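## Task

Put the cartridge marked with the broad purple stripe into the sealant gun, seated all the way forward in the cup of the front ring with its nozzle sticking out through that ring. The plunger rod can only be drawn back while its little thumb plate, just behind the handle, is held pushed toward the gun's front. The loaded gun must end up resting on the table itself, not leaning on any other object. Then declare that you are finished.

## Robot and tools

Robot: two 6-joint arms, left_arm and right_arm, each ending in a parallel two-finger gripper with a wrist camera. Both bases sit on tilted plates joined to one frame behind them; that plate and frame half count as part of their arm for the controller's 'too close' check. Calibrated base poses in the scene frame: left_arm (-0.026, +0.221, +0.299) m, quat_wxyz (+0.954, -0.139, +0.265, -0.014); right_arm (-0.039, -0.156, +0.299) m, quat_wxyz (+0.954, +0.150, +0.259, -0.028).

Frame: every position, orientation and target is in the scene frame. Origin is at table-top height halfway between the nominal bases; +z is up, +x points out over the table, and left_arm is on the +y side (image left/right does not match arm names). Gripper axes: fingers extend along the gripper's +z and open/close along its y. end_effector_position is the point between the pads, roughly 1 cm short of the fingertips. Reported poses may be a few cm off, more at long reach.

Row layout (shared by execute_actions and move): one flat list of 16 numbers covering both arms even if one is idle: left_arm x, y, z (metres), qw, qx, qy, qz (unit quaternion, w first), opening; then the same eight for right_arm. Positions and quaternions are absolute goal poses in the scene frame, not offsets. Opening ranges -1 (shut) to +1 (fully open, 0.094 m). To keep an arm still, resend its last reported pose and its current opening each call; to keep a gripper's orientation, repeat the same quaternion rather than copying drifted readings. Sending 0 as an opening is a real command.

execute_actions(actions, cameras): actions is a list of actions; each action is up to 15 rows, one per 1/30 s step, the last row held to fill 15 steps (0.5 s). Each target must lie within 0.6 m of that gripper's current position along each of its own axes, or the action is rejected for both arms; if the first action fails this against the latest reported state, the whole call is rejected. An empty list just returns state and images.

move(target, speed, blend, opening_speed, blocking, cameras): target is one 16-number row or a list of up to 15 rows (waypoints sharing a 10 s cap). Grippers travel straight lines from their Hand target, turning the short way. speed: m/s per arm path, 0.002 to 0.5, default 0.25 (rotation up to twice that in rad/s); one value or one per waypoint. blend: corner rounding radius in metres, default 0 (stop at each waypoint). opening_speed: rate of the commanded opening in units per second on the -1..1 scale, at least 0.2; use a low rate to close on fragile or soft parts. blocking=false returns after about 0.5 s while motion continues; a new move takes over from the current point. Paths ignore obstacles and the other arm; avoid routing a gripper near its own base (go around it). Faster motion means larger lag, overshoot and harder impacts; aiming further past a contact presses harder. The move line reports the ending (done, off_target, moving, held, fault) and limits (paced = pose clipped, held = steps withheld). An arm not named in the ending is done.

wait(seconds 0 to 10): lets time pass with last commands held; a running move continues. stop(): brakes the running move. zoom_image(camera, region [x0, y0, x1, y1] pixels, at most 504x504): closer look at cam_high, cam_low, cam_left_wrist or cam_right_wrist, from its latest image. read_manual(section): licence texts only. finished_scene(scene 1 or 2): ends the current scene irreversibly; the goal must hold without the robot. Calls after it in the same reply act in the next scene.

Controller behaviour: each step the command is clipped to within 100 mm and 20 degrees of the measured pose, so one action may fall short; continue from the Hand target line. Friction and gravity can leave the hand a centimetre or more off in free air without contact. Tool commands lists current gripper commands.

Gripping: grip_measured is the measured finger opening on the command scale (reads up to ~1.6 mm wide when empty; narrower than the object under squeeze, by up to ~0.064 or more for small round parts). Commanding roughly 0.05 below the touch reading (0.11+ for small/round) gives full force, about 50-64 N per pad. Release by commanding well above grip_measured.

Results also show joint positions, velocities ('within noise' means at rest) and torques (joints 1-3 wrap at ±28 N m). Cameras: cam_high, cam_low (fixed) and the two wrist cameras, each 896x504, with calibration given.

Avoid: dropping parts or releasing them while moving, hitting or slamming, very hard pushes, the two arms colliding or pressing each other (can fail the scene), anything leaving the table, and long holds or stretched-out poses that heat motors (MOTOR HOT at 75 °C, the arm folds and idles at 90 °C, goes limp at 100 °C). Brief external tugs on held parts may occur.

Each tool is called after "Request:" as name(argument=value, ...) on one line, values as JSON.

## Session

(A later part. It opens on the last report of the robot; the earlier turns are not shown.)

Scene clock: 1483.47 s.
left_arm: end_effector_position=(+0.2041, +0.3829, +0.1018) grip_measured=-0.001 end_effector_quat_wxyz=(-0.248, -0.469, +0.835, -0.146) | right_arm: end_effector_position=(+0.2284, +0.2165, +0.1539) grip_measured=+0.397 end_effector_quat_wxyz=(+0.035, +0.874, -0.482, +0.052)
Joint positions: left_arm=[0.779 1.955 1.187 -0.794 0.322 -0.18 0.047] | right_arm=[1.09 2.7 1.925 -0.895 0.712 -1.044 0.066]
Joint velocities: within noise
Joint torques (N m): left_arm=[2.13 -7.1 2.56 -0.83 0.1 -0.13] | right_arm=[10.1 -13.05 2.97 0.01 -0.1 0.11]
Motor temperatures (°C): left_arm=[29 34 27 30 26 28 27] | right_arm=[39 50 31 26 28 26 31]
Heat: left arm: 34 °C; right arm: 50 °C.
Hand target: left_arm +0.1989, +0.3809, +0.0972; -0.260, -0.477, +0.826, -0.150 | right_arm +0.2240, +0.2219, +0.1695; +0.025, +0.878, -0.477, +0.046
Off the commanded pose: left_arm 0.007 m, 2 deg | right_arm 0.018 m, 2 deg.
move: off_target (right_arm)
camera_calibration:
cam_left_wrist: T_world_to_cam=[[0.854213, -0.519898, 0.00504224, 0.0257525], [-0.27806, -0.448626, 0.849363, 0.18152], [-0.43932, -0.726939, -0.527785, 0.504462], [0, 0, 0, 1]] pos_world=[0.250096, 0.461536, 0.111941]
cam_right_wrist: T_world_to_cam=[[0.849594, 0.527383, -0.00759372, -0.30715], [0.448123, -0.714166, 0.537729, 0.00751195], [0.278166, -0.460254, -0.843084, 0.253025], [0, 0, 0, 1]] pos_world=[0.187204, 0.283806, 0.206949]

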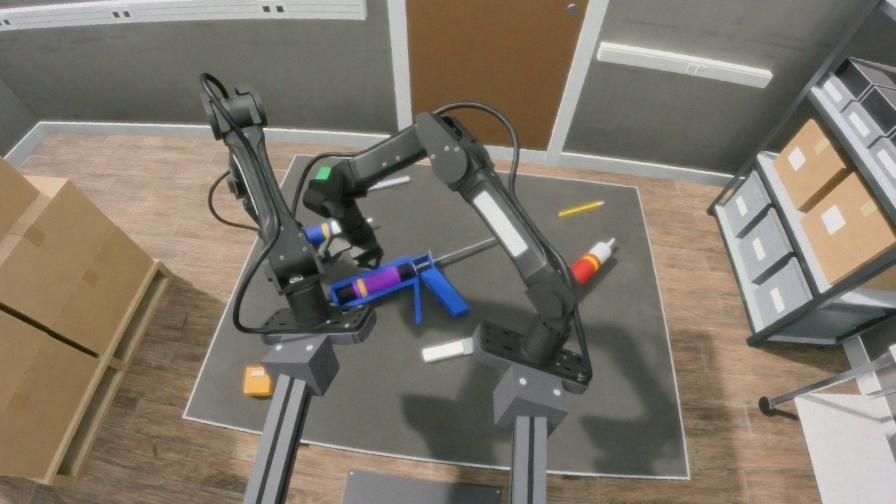

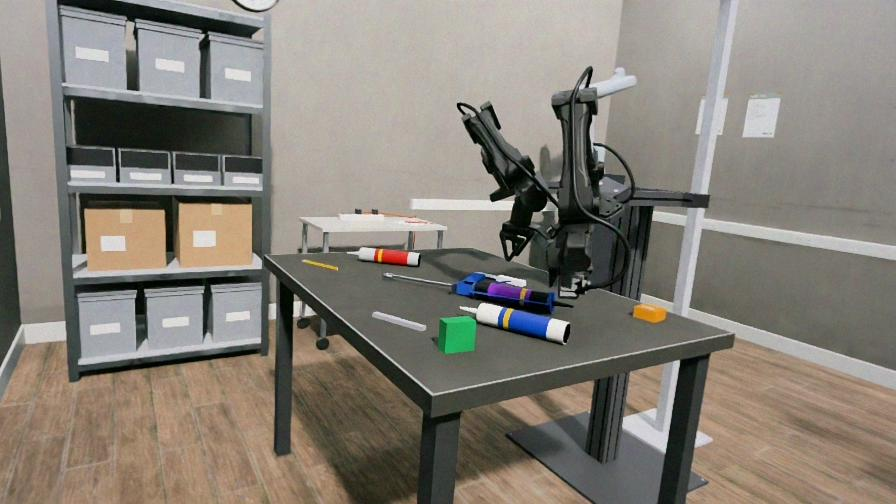

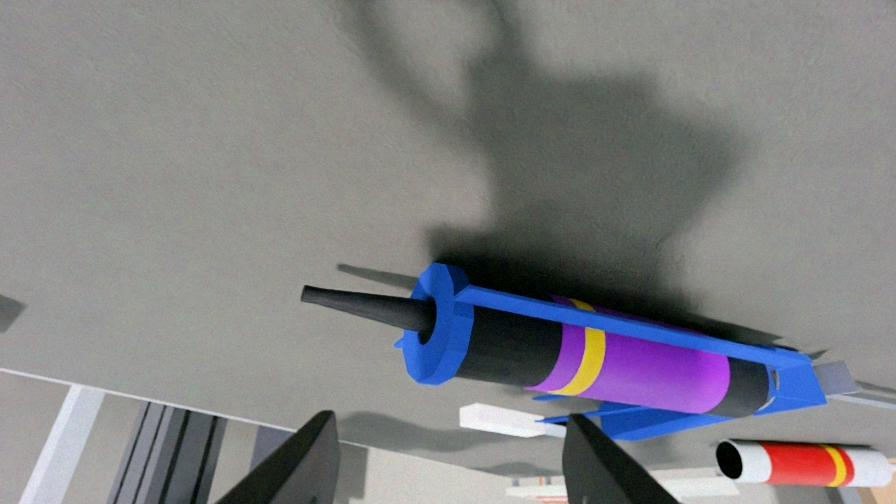

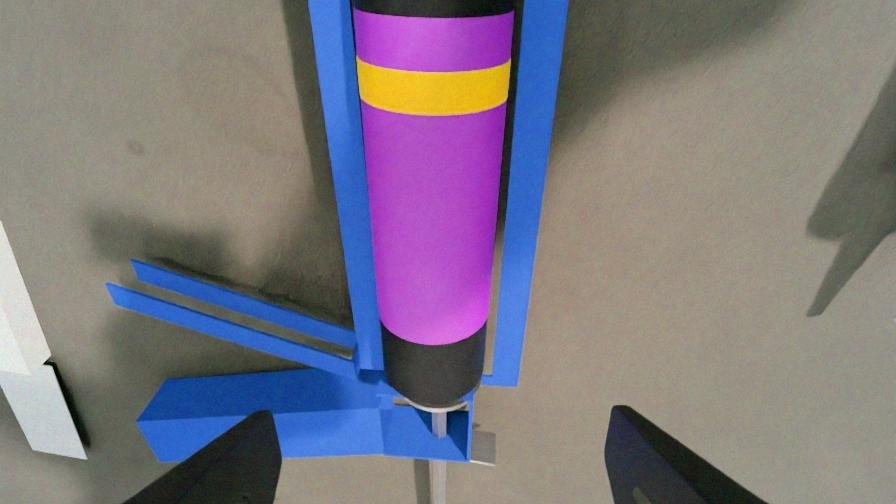

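Request:
move(target=[[0.199, 0.381, 0.097, -0.2604, -0.4769, 0.8259, -0.1504, 0, 0.30, 0.05, 0.20, 0,0.8746,-0.4848,0, 0],[0.199, 0.381, 0.097, -0.2604, -0.4769, 0.8259, -0.1504, 0, 0.410, -0.105, 0.12, 0,0.8746,-0.4848,0, 0]], speed=0.2, blend=0.03)

Scene clock: 1546.33 s.
left_arm: end_effector_position=(+0.2041, +0.3829, +0.1018) grip_measured=-0.001 end_effector_quat_wxyz=(-0.248, -0.469, +0.835, -0.146) | right_arm: end_effector_position=(+0.4114, -0.1137, +0.1242) grip_measured=+0.003 end_effector_quat_wxyz=(+0.005, +0.870, -0.493, +0.010)
Joint positions: left_arm=[0.779 1.955 1.187 -0.794 0.322 -0.18 0.047] | right_arm=[0.257 2.006 1.405 -0.488 0.421 -2.013 0.047]
Joint velocities: within noise
Joint torques (N m): left_arm=[2.04 -7.12 2.59 -0.83 0.09 -0.16] | right_arm=[4.56 -8.77 5.05 0.18 -0.17 -0.06]
Motor temperatures (°C): left_arm=[29 34 27 30 26 28 27] | right_arm=[40 45 31 26 28 26 29]
Heat: left arm: 34 °C; right arm: 45 °C.
Hand target: left_arm +0.1989, +0.3809, +0.0972; -0.260, -0.477, +0.826, -0.150 | right_arm +0.4098, -0.1051, +0.1202; +0.000, +0.875, -0.485, +0.000
Off the commanded pose: left_arm 0.007 m, 2 deg | right_arm 0.010 m, 2 deg.
move: done
camera_calibration:
cam_left_wrist: T_world_to_cam=[[0.854213, -0.519898, 0.00504224, 0.0257525], [-0.27806, -0.448626, 0.849363, 0.18152], [-0.43932, -0.726939, -0.527785, 0.504462], [0, 0, 0, 1]] pos_world=[0.250096, 0.461536, 0.111941]
cam_right_wrist: T_world_to_cam=[[0.862161, 0.50661, 0.00489004, -0.297819], [0.450893, -0.77167, 0.448577, -0.291029], [0.231027, -0.384541, -0.893731, 0.0593867], [0, 0, 0, 1]] pos_world=[0.374271, -0.0508629, 0.185081]

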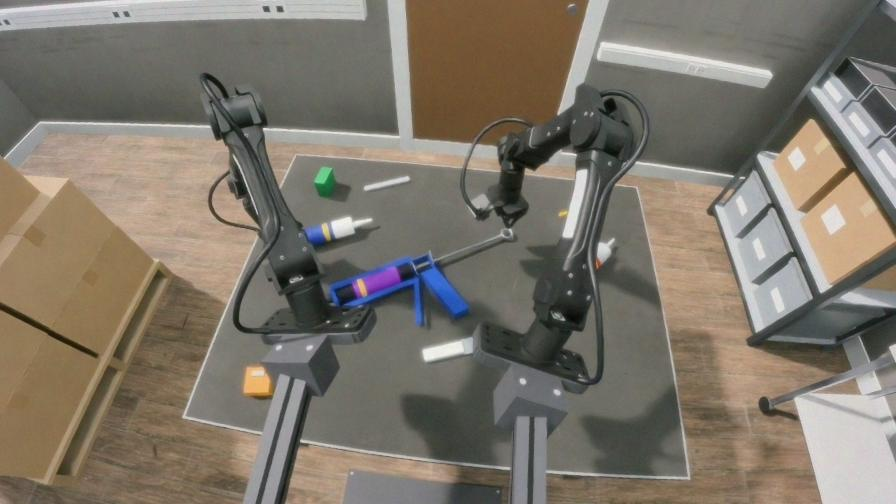

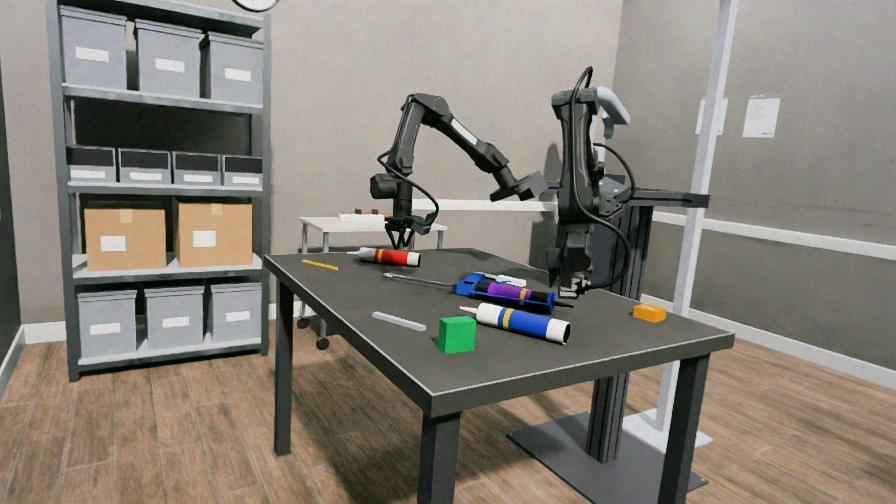

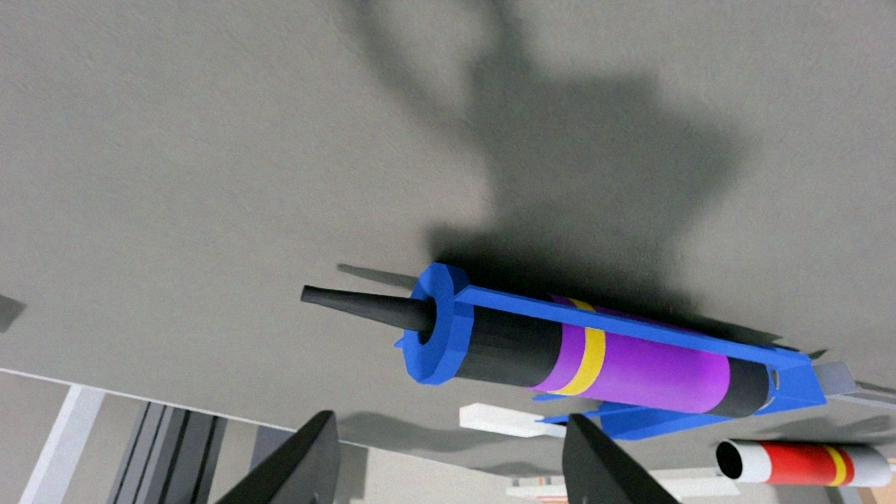

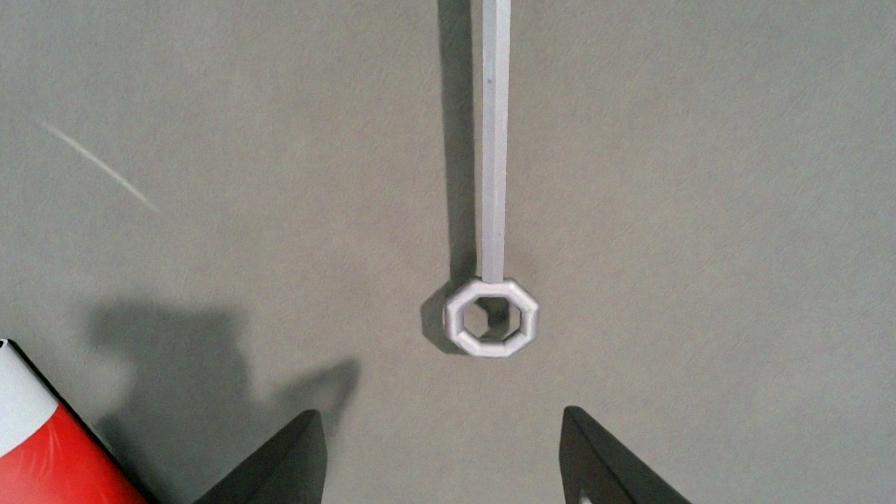

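Request:
move(target=[[0.199, 0.381, 0.097, -0.2604, -0.4769, 0.8259, -0.1504, 0, 0.423, -0.095, 0.060, 0,0.8746,-0.4848,0, -0.3]], speed=0.1, cameras=["cam_right_wrist"])

Scene clock: 1561.33 s.
left_arm: end_effector_position=(+0.2041, +0.3829, +0.1018) grip_measured=-0.001 end_effector_quat_wxyz=(-0.248, -0.469, +0.835, -0.146) | right_arm: end_effector_position=(+0.4213, -0.0988, +0.0653) grip_measured=-0.297 end_effector_quat_wxyz=(+0.006, +0.874, -0.487, +0.004)
Joint positions: left_arm=[0.779 1.955 1.187 -0.794 0.322 -0.18 0.047] | right_arm=[0.231 2.214 1.532 -0.411 0.404 -2.048 0.033]
Joint velocities: within noise
Joint torques (N m): left_arm=[2.1 -7.1 2.65 -0.84 0.11 -0.11] | right_arm=[4.23 -9.57 4.85 0.29 -0.18 -0.1]
Motor temperatures (°C): left_arm=[29 34 27 30 26 28 27] | right_arm=[38 44 31 26 28 26 29]
Heat: left arm: 34 °C; right arm: 44 °C.
Hand target: left_arm +0.1989, +0.3809, +0.0972; -0.260, -0.477, +0.826, -0.150 | right_arm +0.4229, -0.0950, +0.0601; +0.000, +0.875, -0.485, +0.000
Off the commanded pose: left_arm 0.007 m, 2 deg | right_arm 0.007 m, 1 deg.
move: done
camera_calibration:
cam_right_wrist: T_world_to_cam=[[0.854315, 0.519742, -0.00386467, -0.308404], [0.468157, -0.76625, 0.440102, -0.263739], [0.225778, -0.377795, -0.897939, 0.0133857], [0, 0, 0, 1]] pos_world=[0.383923, -0.0367421, 0.1269]
Images, in order (width x height): cam_right_wrist 896x504.

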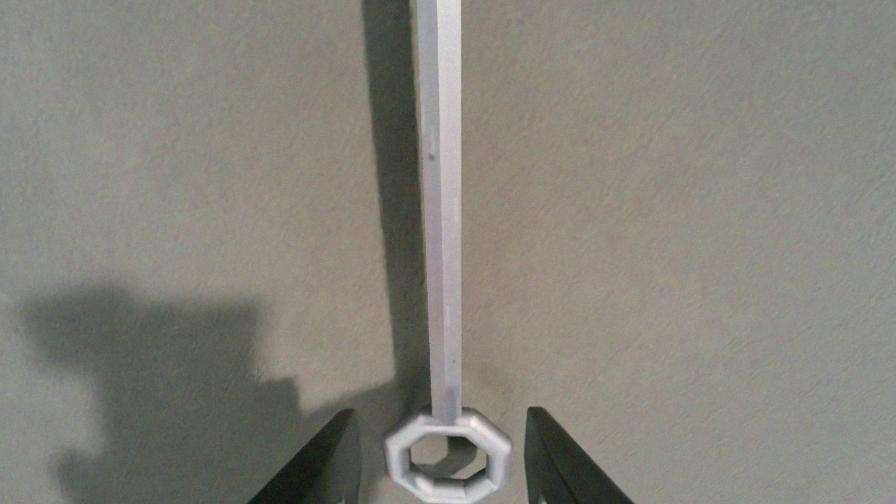

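Request:
move(target=[[0.199, 0.381, 0.097, -0.2604, -0.4769, 0.8259, -0.1504, 0, 0.423, -0.095, 0.030, 0,0.8746,-0.4848,0, -0.3],[0.199, 0.381, 0.097, -0.2604, -0.4769, 0.8259, -0.1504, 0, 0.423, -0.095, 0.030, 0,0.8746,-0.4848,0, -0.98]], speed=0.06, opening_speed=0.8, cameras=["cam_right_wrist","cam_left_wrist"])

Scene clock: 1569.57 s.
left_arm: end_effector_position=(+0.2041, +0.3829, +0.1018) grip_measured=-0.001 end_effector_quat_wxyz=(-0.248, -0.469, +0.835, -0.146) | right_arm: end_effector_position=(+0.4226, -0.0987, +0.0361) grip_measured=-0.885 end_effector_quat_wxyz=(+0.005, +0.874, -0.487, +0.005)
Joint positions: left_arm=[0.779 1.955 1.187 -0.794 0.322 -0.18 0.047] | right_arm=[0.207 2.299 1.575 -0.357 0.392 -2.072 0.005]
Joint velocities: within noise
Joint torques (N m): left_arm=[1.98 -7.31 2.76 -0.8 0.09 -0.12] | right_arm=[4.31 -9.61 4.55 0.29 -0.17 -0.05]
Motor temperatures (°C): left_arm=[29 34 27 30 26 28 27] | right_arm=[38 45 32 26 28 26 29]
Heat: left arm: 34 °C; right arm: 45 °C.
Hand target: left_arm +0.1989, +0.3810, +0.0972; -0.260, -0.477, +0.826, -0.150 | right_arm +0.4230, -0.0950, +0.0302; +0.000, +0.875, -0.485, +0.000
Off the commanded pose: left_arm 0.007 m, 2 deg | right_arm 0.007 m, 1 deg.
move: done
camera_calibration:
cam_left_wrist: T_world_to_cam=[[0.854213, -0.519898, 0.00504224, 0.0257525], [-0.27806, -0.448626, 0.849363, 0.18152], [-0.43932, -0.726939, -0.527785, 0.504462], [0, 0, 0, 1]] pos_world=[0.250096, 0.461536, 0.111941]
cam_right_wrist: T_world_to_cam=[[0.854237, 0.519881, -0.00175015, -0.309746], [0.467403, -0.766525, 0.440425, -0.251181], [0.227627, -0.377046, -0.897788, -0.0138073], [0, 0, 0, 1]] pos_world=[0.385142, -0.0367118, 0.0976886]
Images, in order (width x height): cam_left_wrist 896x504, cam_right_wrist 896x504.

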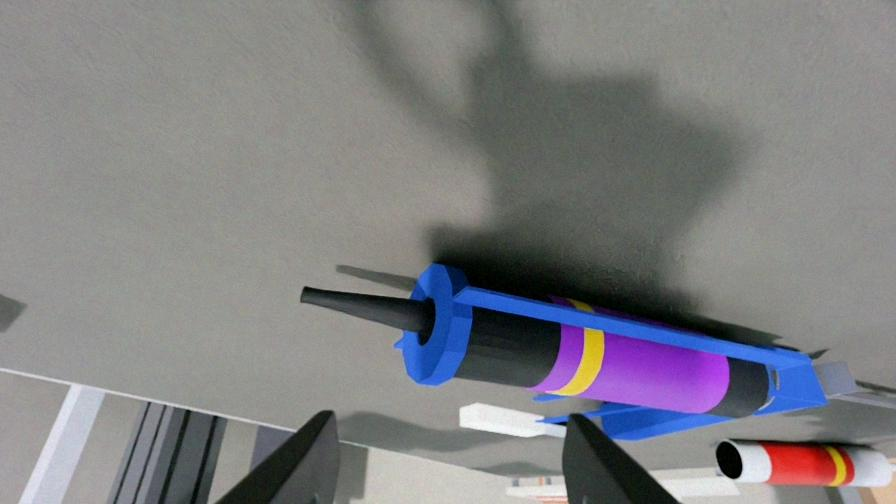

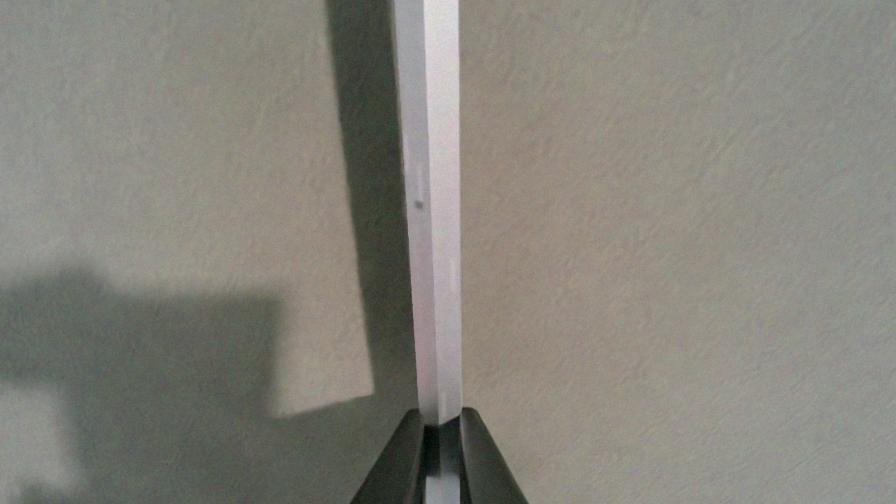

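Request:
move(target=[[0.165, 0.385, 0.125, 0,0.8704,-0.4924,0, -0.2, 0.423, -0.095, 0.030, 0,0.8746,-0.4848,0, -0.98],[0.119, 0.339, 0.105, 0,0.8704,-0.4924,0, -0.2, 0.423, -0.095, 0.030, 0,0.8746,-0.4848,0, -0.98]], speed=0.12, blend=0.02, cameras=["cam_left_wrist","cam_high"])

Scene clock: 1592.77 s.
left_arm: end_effector_position=(+0.1220, +0.3404, +0.1072) grip_measured=-0.198 end_effector_quat_wxyz=(-0.003, +0.869, -0.495, +0.006) | right_arm: end_effector_position=(+0.4226, -0.0987, +0.0361) grip_measured=-0.887 end_effector_quat_wxyz=(+0.005, +0.874, -0.486, +0.005)
Joint positions: left_arm=[0.746 1.58 0.184 0.428 0.15 -1.435 0.038] | right_arm=[0.207 2.299 1.575 -0.357 0.392 -2.073 0.005]
Joint velocities: within noise
Joint torques (N m): left_arm=[0.06 -3.06 -1.01 0.7 -0.12 -0.12] | right_arm=[4.23 -9.58 4.6 0.31 -0.16 -0.07]
Motor temperatures (°C): left_arm=[29 34 27 30 26 28 27] | right_arm=[37 46 31 26 28 26 30]
Heat: left arm: 34 °C; right arm: 46 °C.
Hand target: left_arm +0.1189, +0.3390, +0.1052; +0.000, +0.870, -0.492, +0.000 | right_arm +0.4230, -0.0950, +0.0302; +0.000, +0.875, -0.485, +0.000
Off the commanded pose: left_arm 0.004 m, 1 deg | right_arm 0.007 m, 1 deg.
move: done
camera_calibration:
cam_left_wrist: T_world_to_cam=[[0.859596, 0.510963, 0.00322221, -0.277636], [0.46178, -0.779523, 0.423206, 0.203099], [0.218755, -0.362299, -0.906028, 0.276499], [0, 0, 0, 1]] pos_world=[0.0843822, 0.400357, 0.165458]
Images, in order (width x height): cam_high 896x504, cam_left_wrist 896x504.

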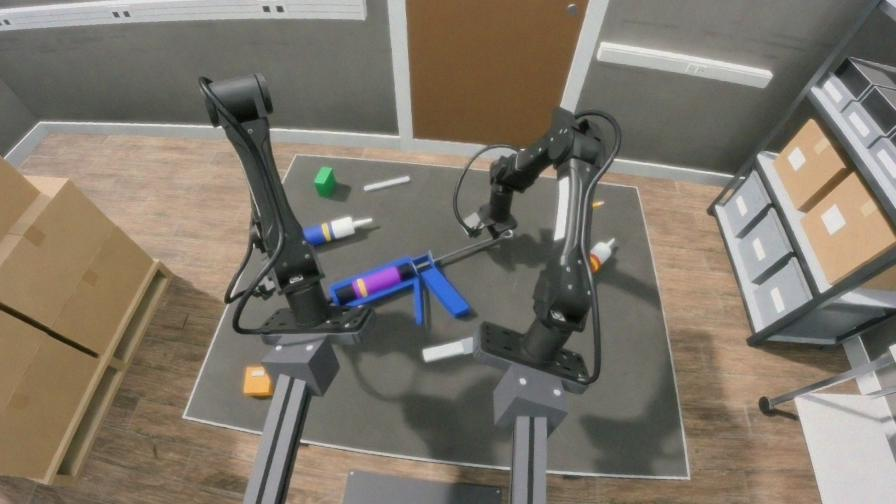

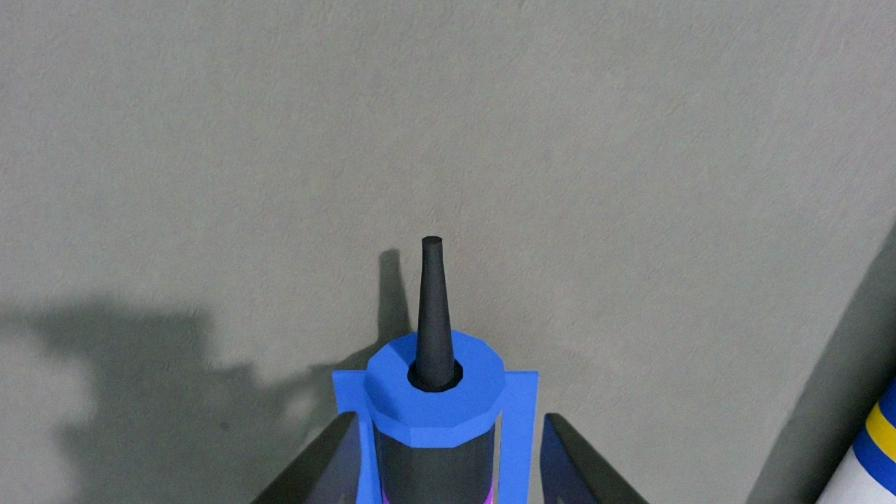

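Request:
zoom_image(camera="cam_left_wrist", region=[330, 300, 550, 504])

Request:
move(target=[[0.119, 0.3305, 0.055, 0,0.8704,-0.4924,0, -0.4, 0.423, -0.095, 0.030, 0,0.8746,-0.4848,0, -0.98]], speed=0.08, cameras=["cam_left_wrist"])

Scaled by 2.291.

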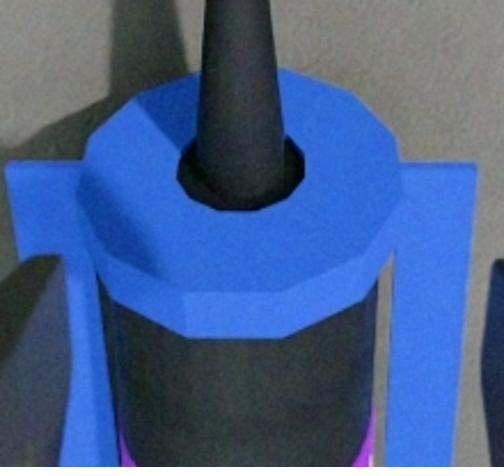

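Scene clock: 1607.83 s.
left_arm: end_effector_position=(+0.1205, +0.3307, +0.0584) grip_measured=-0.398 end_effector_quat_wxyz=(+0.000, +0.869, -0.494, +0.005) | right_arm: end_effector_position=(+0.4226, -0.0987, +0.0361) grip_measured=-0.887 end_effector_quat_wxyz=(+0.005, +0.874, -0.486, +0.005)
Joint positions: left_arm=[0.674 1.985 0.251 0.767 0.109 -1.495 0.028] | right_arm=[0.207 2.299 1.575 -0.357 0.392 -2.073 0.005]
Joint velocities: within noise
Joint torques (N m): left_arm=[-0.03 -3.66 -2.36 0.72 -0.12 -0.09] | right_arm=[4.31 -9.54 4.56 0.28 -0.16 -0.04]
Motor temperatures (°C): left_arm=[29 33 27 29 26 28 27] | right_arm=[37 46 31 26 28 26 31]
Heat: left arm: 33 °C; right arm: 46 °C.
Hand target: left_arm +0.1190, +0.3305, +0.0551; +0.000, +0.870, -0.492, +0.000 | right_arm +0.4230, -0.0950, +0.0302; +0.000, +0.875, -0.485, +0.000
Off the commanded pose: left_arm 0.004 m, 1 deg | right_arm 0.007 m, 1 deg.
move: done
camera_calibration:
cam_left_wrist: T_world_to_cam=[[0.859057, 0.511876, -0.00209529, -0.271138], [0.464313, -0.777497, 0.424161, 0.215896], [0.215489, -0.365351, -0.905584, 0.23048], [0, 0, 0, 1]] pos_world=[0.0830138, 0.390854, 0.116577]
Images, in order (width x height): cam_left_wrist 896x504.

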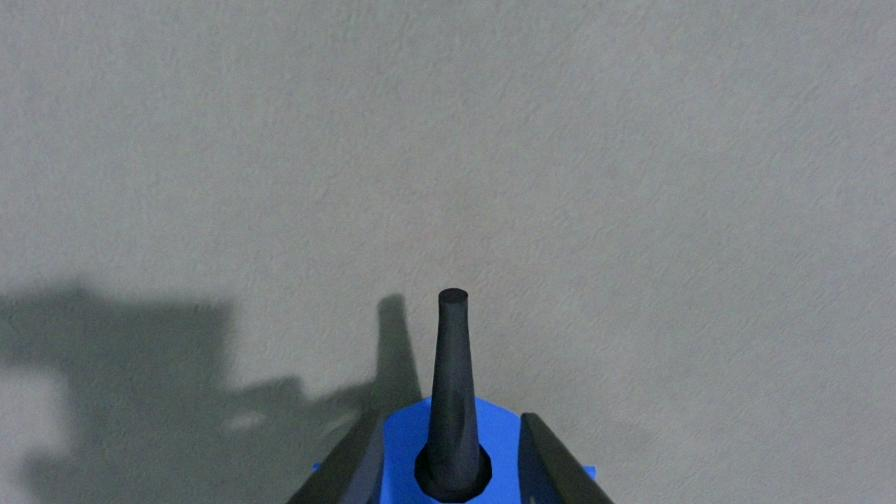

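Request:
move(target=[[0.119, 0.3305, 0.0245, 0,0.8704,-0.4924,0, -0.4, 0.423, -0.095, 0.030, 0,0.8746,-0.4848,0, -0.98],[0.119, 0.3305, 0.0245, 0,0.8704,-0.4924,0, -0.95, 0.423, -0.095, 0.030, 0,0.8746,-0.4848,0, -0.98]], speed=0.06, opening_speed=0.6, cameras=["cam_left_wrist"])

Scene clock: 1615.30 s.
left_arm: end_effector_position=(+0.1210, +0.3312, +0.0283) grip_measured=-0.852 end_effector_quat_wxyz=(+0.000, +0.870, -0.494, +0.005) | right_arm: end_effector_position=(+0.4226, -0.0987, +0.0361) grip_measured=-0.887 end_effector_quat_wxyz=(+0.005, +0.874, -0.486, +0.005)
Joint positions: left_arm=[0.659 2.17 0.335 0.87 0.1 -1.509 0.007] | right_arm=[0.207 2.299 1.575 -0.357 0.392 -2.073 0.005]
Joint velocities: within noise
Joint torques (N m): left_arm=[0.13 -3.82 -2.93 0.72 -0.13 -0.11] | right_arm=[4.26 -9.54 4.63 0.28 -0.15 -0.07]
Motor temperatures (°C): left_arm=[29 33 27 29 26 28 27] | right_arm=[37 46 31 26 28 26 31]
Heat: left arm: 33 °C; right arm: 46 °C.
Hand target: left_arm +0.1189, +0.3304, +0.0246; +0.000, +0.870, -0.492, +0.000 | right_arm +0.4230, -0.0950, +0.0302; +0.000, +0.875, -0.485, +0.000
Off the commanded pose: left_arm 0.004 m, 1 deg | right_arm 0.007 m, 1 deg.
move: done
camera_calibration:
cam_left_wrist: T_world_to_cam=[[0.858139, 0.513414, -0.00189276, -0.272293], [0.465699, -0.776823, 0.423875, 0.228375], [0.216153, -0.364625, -0.905719, 0.202976], [0, 0, 0, 1]] pos_world=[0.0834376, 0.391216, 0.0865214]
Images, in order (width x height): cam_left_wrist 896x504.

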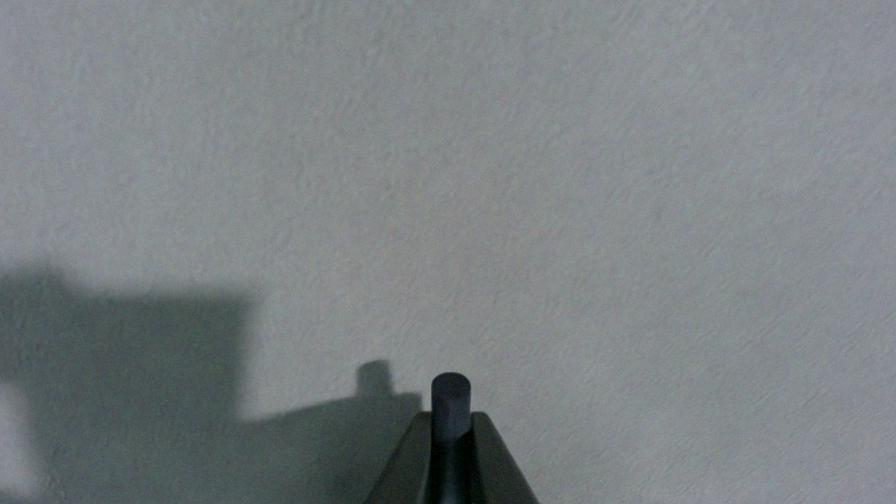

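Request:
move(target=[[0.109, 0.3477, 0.0275, 0,0.8704,-0.4924,0, -0.95, 0.4255, -0.0993, 0.030, 0,0.8746,-0.4848,0, -0.98]], speed=0.03, cameras=["cam_left_wrist","cam_right_wrist","cam_high","cam_low"])

Scene clock: 1623.07 s.
left_arm: end_effector_position=(+0.1184, +0.3370, +0.0297) grip_measured=-0.855 end_effector_quat_wxyz=(+0.007, +0.869, -0.494, +0.027) | right_arm: end_effector_position=(+0.4211, -0.0943, +0.0355) grip_measured=-0.887 end_effector_quat_wxyz=(-0.005, +0.875, -0.484, -0.005)
Joint positions: left_arm=[0.731 2.17 0.339 0.862 0.188 -1.45 0.007] | right_arm=[0.206 2.3 1.575 -0.36 0.364 -2.077 0.005]
Joint velocities: within noise
Joint torques (N m): left_arm=[2.74 -5.29 -2.84 0.46 -0.39 0.11] | right_arm=[3.69 -9.68 5.42 0.25 0.09 -0.11]
Motor temperatures (°C): left_arm=[29 32 27 29 26 28 27] | right_arm=[36 46 31 26 28 26 31]
Heat: left arm: 32 °C; right arm: 46 °C.
Hand target: left_arm +0.1090, +0.3473, +0.0280; +0.000, +0.870, -0.492, +0.000 | right_arm +0.4254, -0.0993, +0.0303; +0.000, +0.875, -0.485, +0.000
Off the commanded pose: left_arm 0.014 m, 3 deg | right_arm 0.009 m, 1 deg.
move: off_target (left_arm)
camera_calibration:
cam_left_wrist: T_world_to_cam=[[0.85825, 0.513178, 0.00736761, -0.273307], [0.45139, -0.761591, 0.465001, 0.228867], [0.244239, -0.395761, -0.88528, 0.213482], [0, 0, 0, 1]] pos_world=[0.0791164, 0.399046, 0.0845819]
cam_right_wrist: T_world_to_cam=[[0.851273, 0.524674, 0.00719016, -0.309395], [0.474404, -0.775422, 0.416727, -0.249717], [0.224221, -0.351338, -0.909003, -0.00806173], [0, 0, 0, 1]] pos_world=[0.383654, -0.0341374, 0.0989605]

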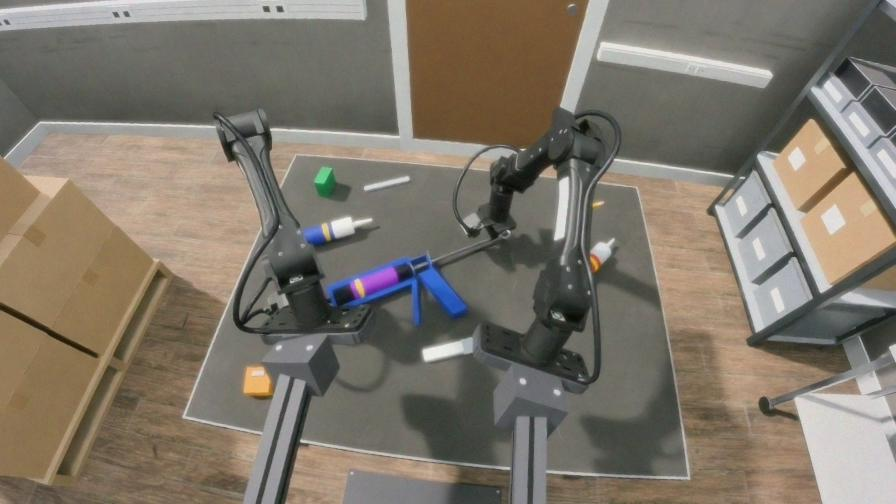

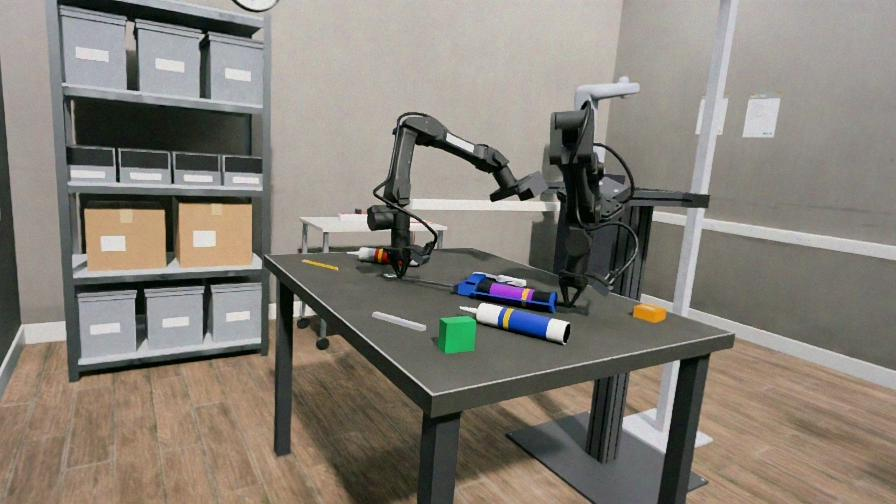

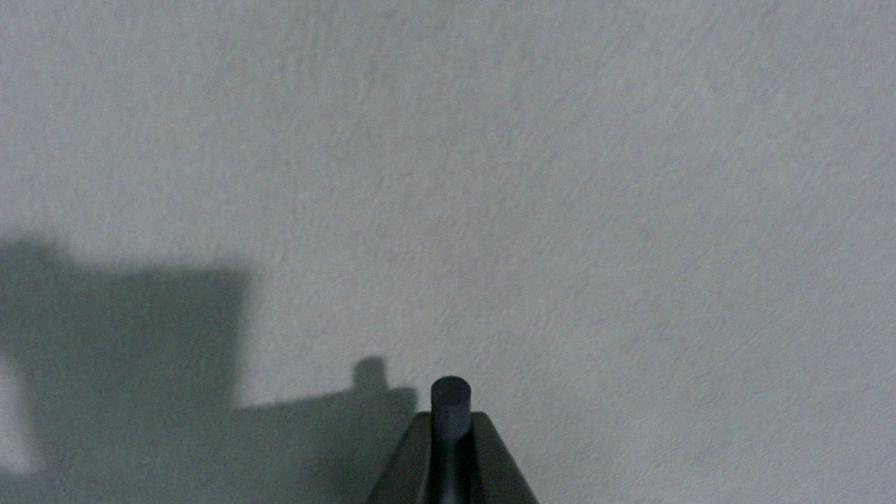

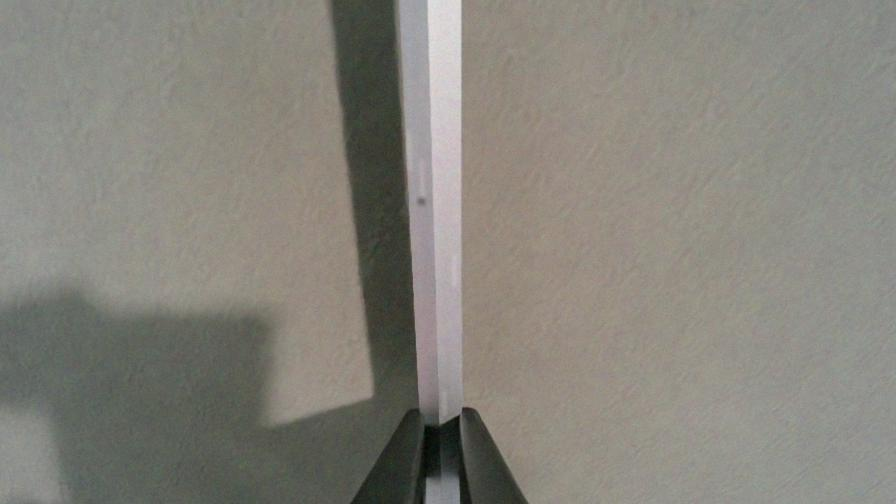

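Request:
move(target=[[0.103, 0.358, 0.029, 0,0.8704,-0.4924,0, -0.98, 0.430, -0.107, 0.030, 0,0.8746,-0.4848,0, -0.98]], speed=0.03, cameras=["cam_left_wrist"])

Scene clock: 1628.93 s.
left_arm: end_effector_position=(+0.1146, +0.3404, +0.0306) grip_measured=-0.856 end_effector_quat_wxyz=(+0.016, +0.869, -0.493, +0.039) | right_arm: end_effector_position=(+0.4189, -0.0911, +0.0348) grip_measured=-0.887 end_effector_quat_wxyz=(-0.013, +0.876, -0.481, -0.020)
Joint positions: left_arm=[0.781 2.17 0.347 0.838 0.246 -1.406 0.007] | right_arm=[0.201 2.306 1.591 -0.389 0.332 -2.082 0.005]
Joint velocities: within noise
Joint torques (N m): left_arm=[3.69 -6.02 -2.77 0.45 -0.58 0.18] | right_arm=[2.92 -10.24 5.91 0.33 0.36 -0.12]
Motor temperatures (°C): left_arm=[29 32 27 29 26 28 28] | right_arm=[36 45 31 26 28 26 31]
Heat: left arm: 32 °C; right arm: 45 °C.
Hand target: left_arm +0.1032, +0.3573, +0.0298; +0.000, +0.871, -0.492, +0.001 | right_arm +0.4295, -0.1071, +0.0307; +0.002, +0.873, -0.488, +0.000
Off the commanded pose: left_arm 0.021 m, 5 deg | right_arm 0.020 m, 3 deg.
joint sent to its limit (right arm) — joint 6 (wrist roll), lower limit. The joint targets still meet the commanded pose.
move: off_target (left_arm, right_arm)
camera_calibration:
cam_left_wrist: T_world_to_cam=[[0.858266, 0.513185, 0.00459124, -0.271654], [0.444909, -0.74848, 0.491766, 0.228245], [0.255803, -0.420023, -0.870715, 0.222957], [0, 0, 0, 1]] pos_world=[0.0745699, 0.403892, 0.0831366]
Images, in order (width x height): cam_left_wrist 896x504.

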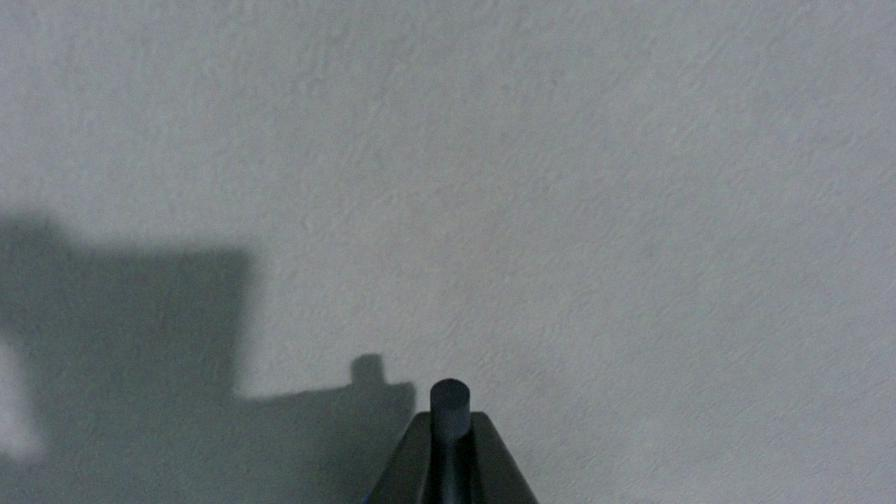

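Request:
move(target=[[0.1135, 0.3405, 0.0265, 0,0.8704,-0.4924,0, -0.98, 0.420, -0.091, 0.031, 0,0.8746,-0.4848,0, -0.98],[0.1135, 0.3405, 0.0265, 0,0.8704,-0.4924,0, -0.4, 0.420, -0.091, 0.031, 0,0.8746,-0.4848,0, -0.5],[0.1135, 0.3405, 0.11, 0,0.8704,-0.4924,0, -0.3, 0.420, -0.091, 0.10, 0,0.8746,-0.4848,0, -0.4]], speed=0.06, opening_speed=0.8)

Request:
zoom_image(camera="cam_left_wrist", region=[330, 300, 550, 504])

Scene clock: 1640.47 s.
left_arm: end_effector_position=(+0.1173, +0.3417, +0.1081) grip_measured=-0.302 end_effector_quat_wxyz=(-0.005, +0.871, -0.492, +0.004) | right_arm: end_effector_position=(+0.4208, -0.0956, +0.0876) grip_measured=-0.403 end_effector_quat_wxyz=(+0.003, +0.872, -0.489, -0.001)
Joint positions: left_arm=[0.765 1.583 0.17 0.446 0.155 -1.426 0.033] | right_arm=[0.254 2.157 1.519 -0.468 0.405 -2.017 0.028]
Joint velocities: within noise
Joint torques (N m): left_arm=[1.36 -5.94 -1.44 0.37 0 0.08] | right_arm=[5.94 -13.3 2.26 0.04 0.06 0.05]
Motor temperatures (°C): left_arm=[29 32 27 29 26 28 28] | right_arm=[36 45 31 26 28 26 31]
Heat: left arm: 32 °C; right arm: 45 °C.
Hand target: left_arm +0.1135, +0.3404, +0.1099; +0.000, +0.870, -0.492, +0.000 | right_arm +0.4201, -0.0911, +0.0995; +0.000, +0.875, -0.485, +0.000
Off the commanded pose: left_arm 0.004 m, 1 deg | right_arm 0.013 m, 1 deg.
move: off_target (right_arm); target 3's new opening was sent with right_arm's hand 0.013 m and 1 deg from that target
camera_calibration:
cam_left_wrist: T_world_to_cam=[[0.855819, 0.517241, 0.00598619, -0.276213], [0.467736, -0.778747, 0.418061, 0.205545], [0.2209, -0.354985, -0.908399, 0.276289], [0, 0, 0, 1]] pos_world=[0.079215, 0.401015, 0.166704]
cam_right_wrist: T_world_to_cam=[[0.857624, 0.514265, -0.00355908, -0.311491], [0.465555, -0.773415, 0.430218, -0.269563], [0.218493, -0.370622, -0.902718, 0.0389115], [0, 0, 0, 1]] pos_world=[0.384137, -0.0338734, 0.149988]

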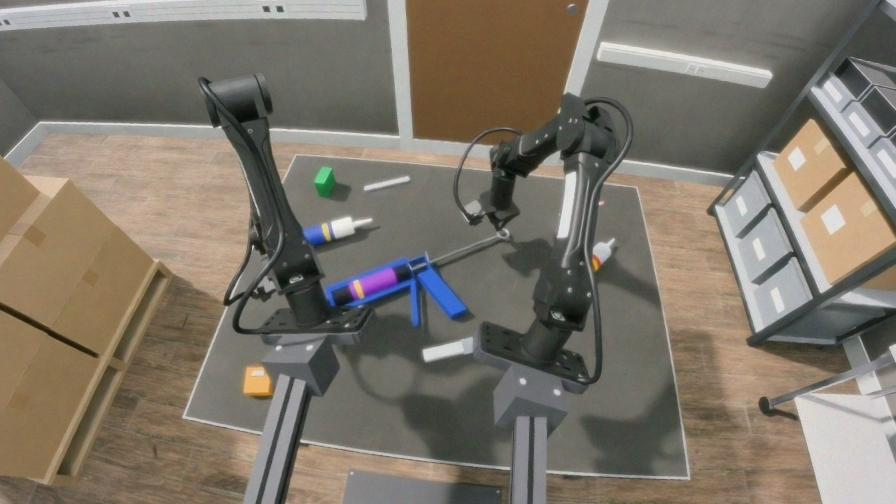

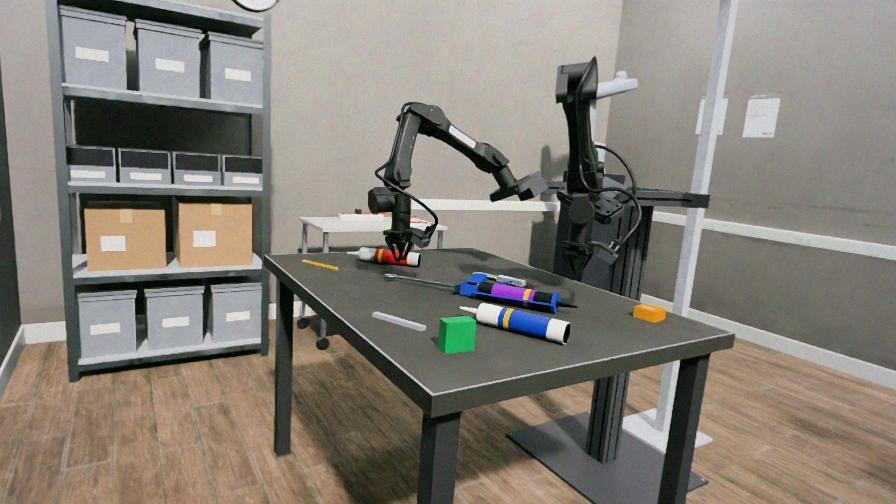

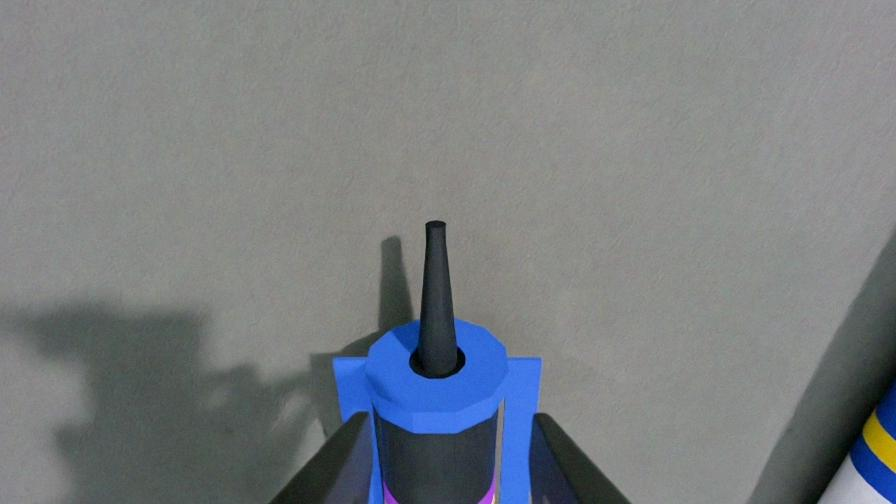

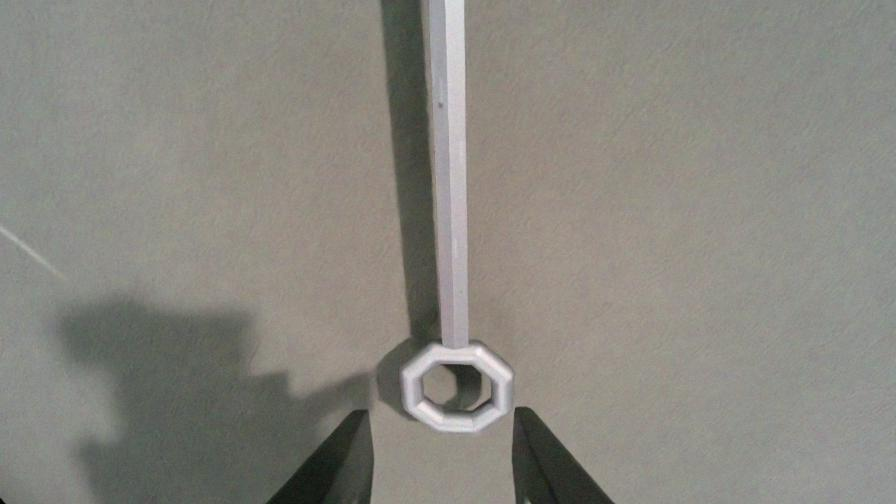

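Scaled by 2.291.

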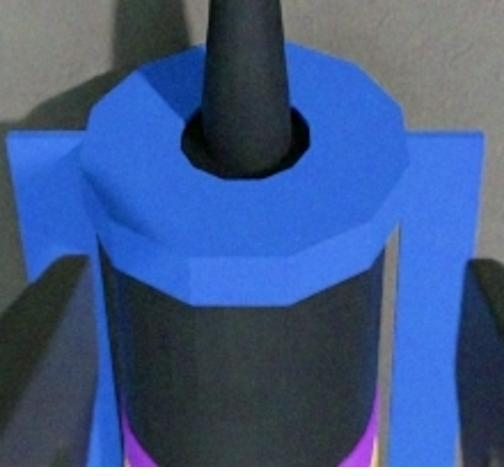

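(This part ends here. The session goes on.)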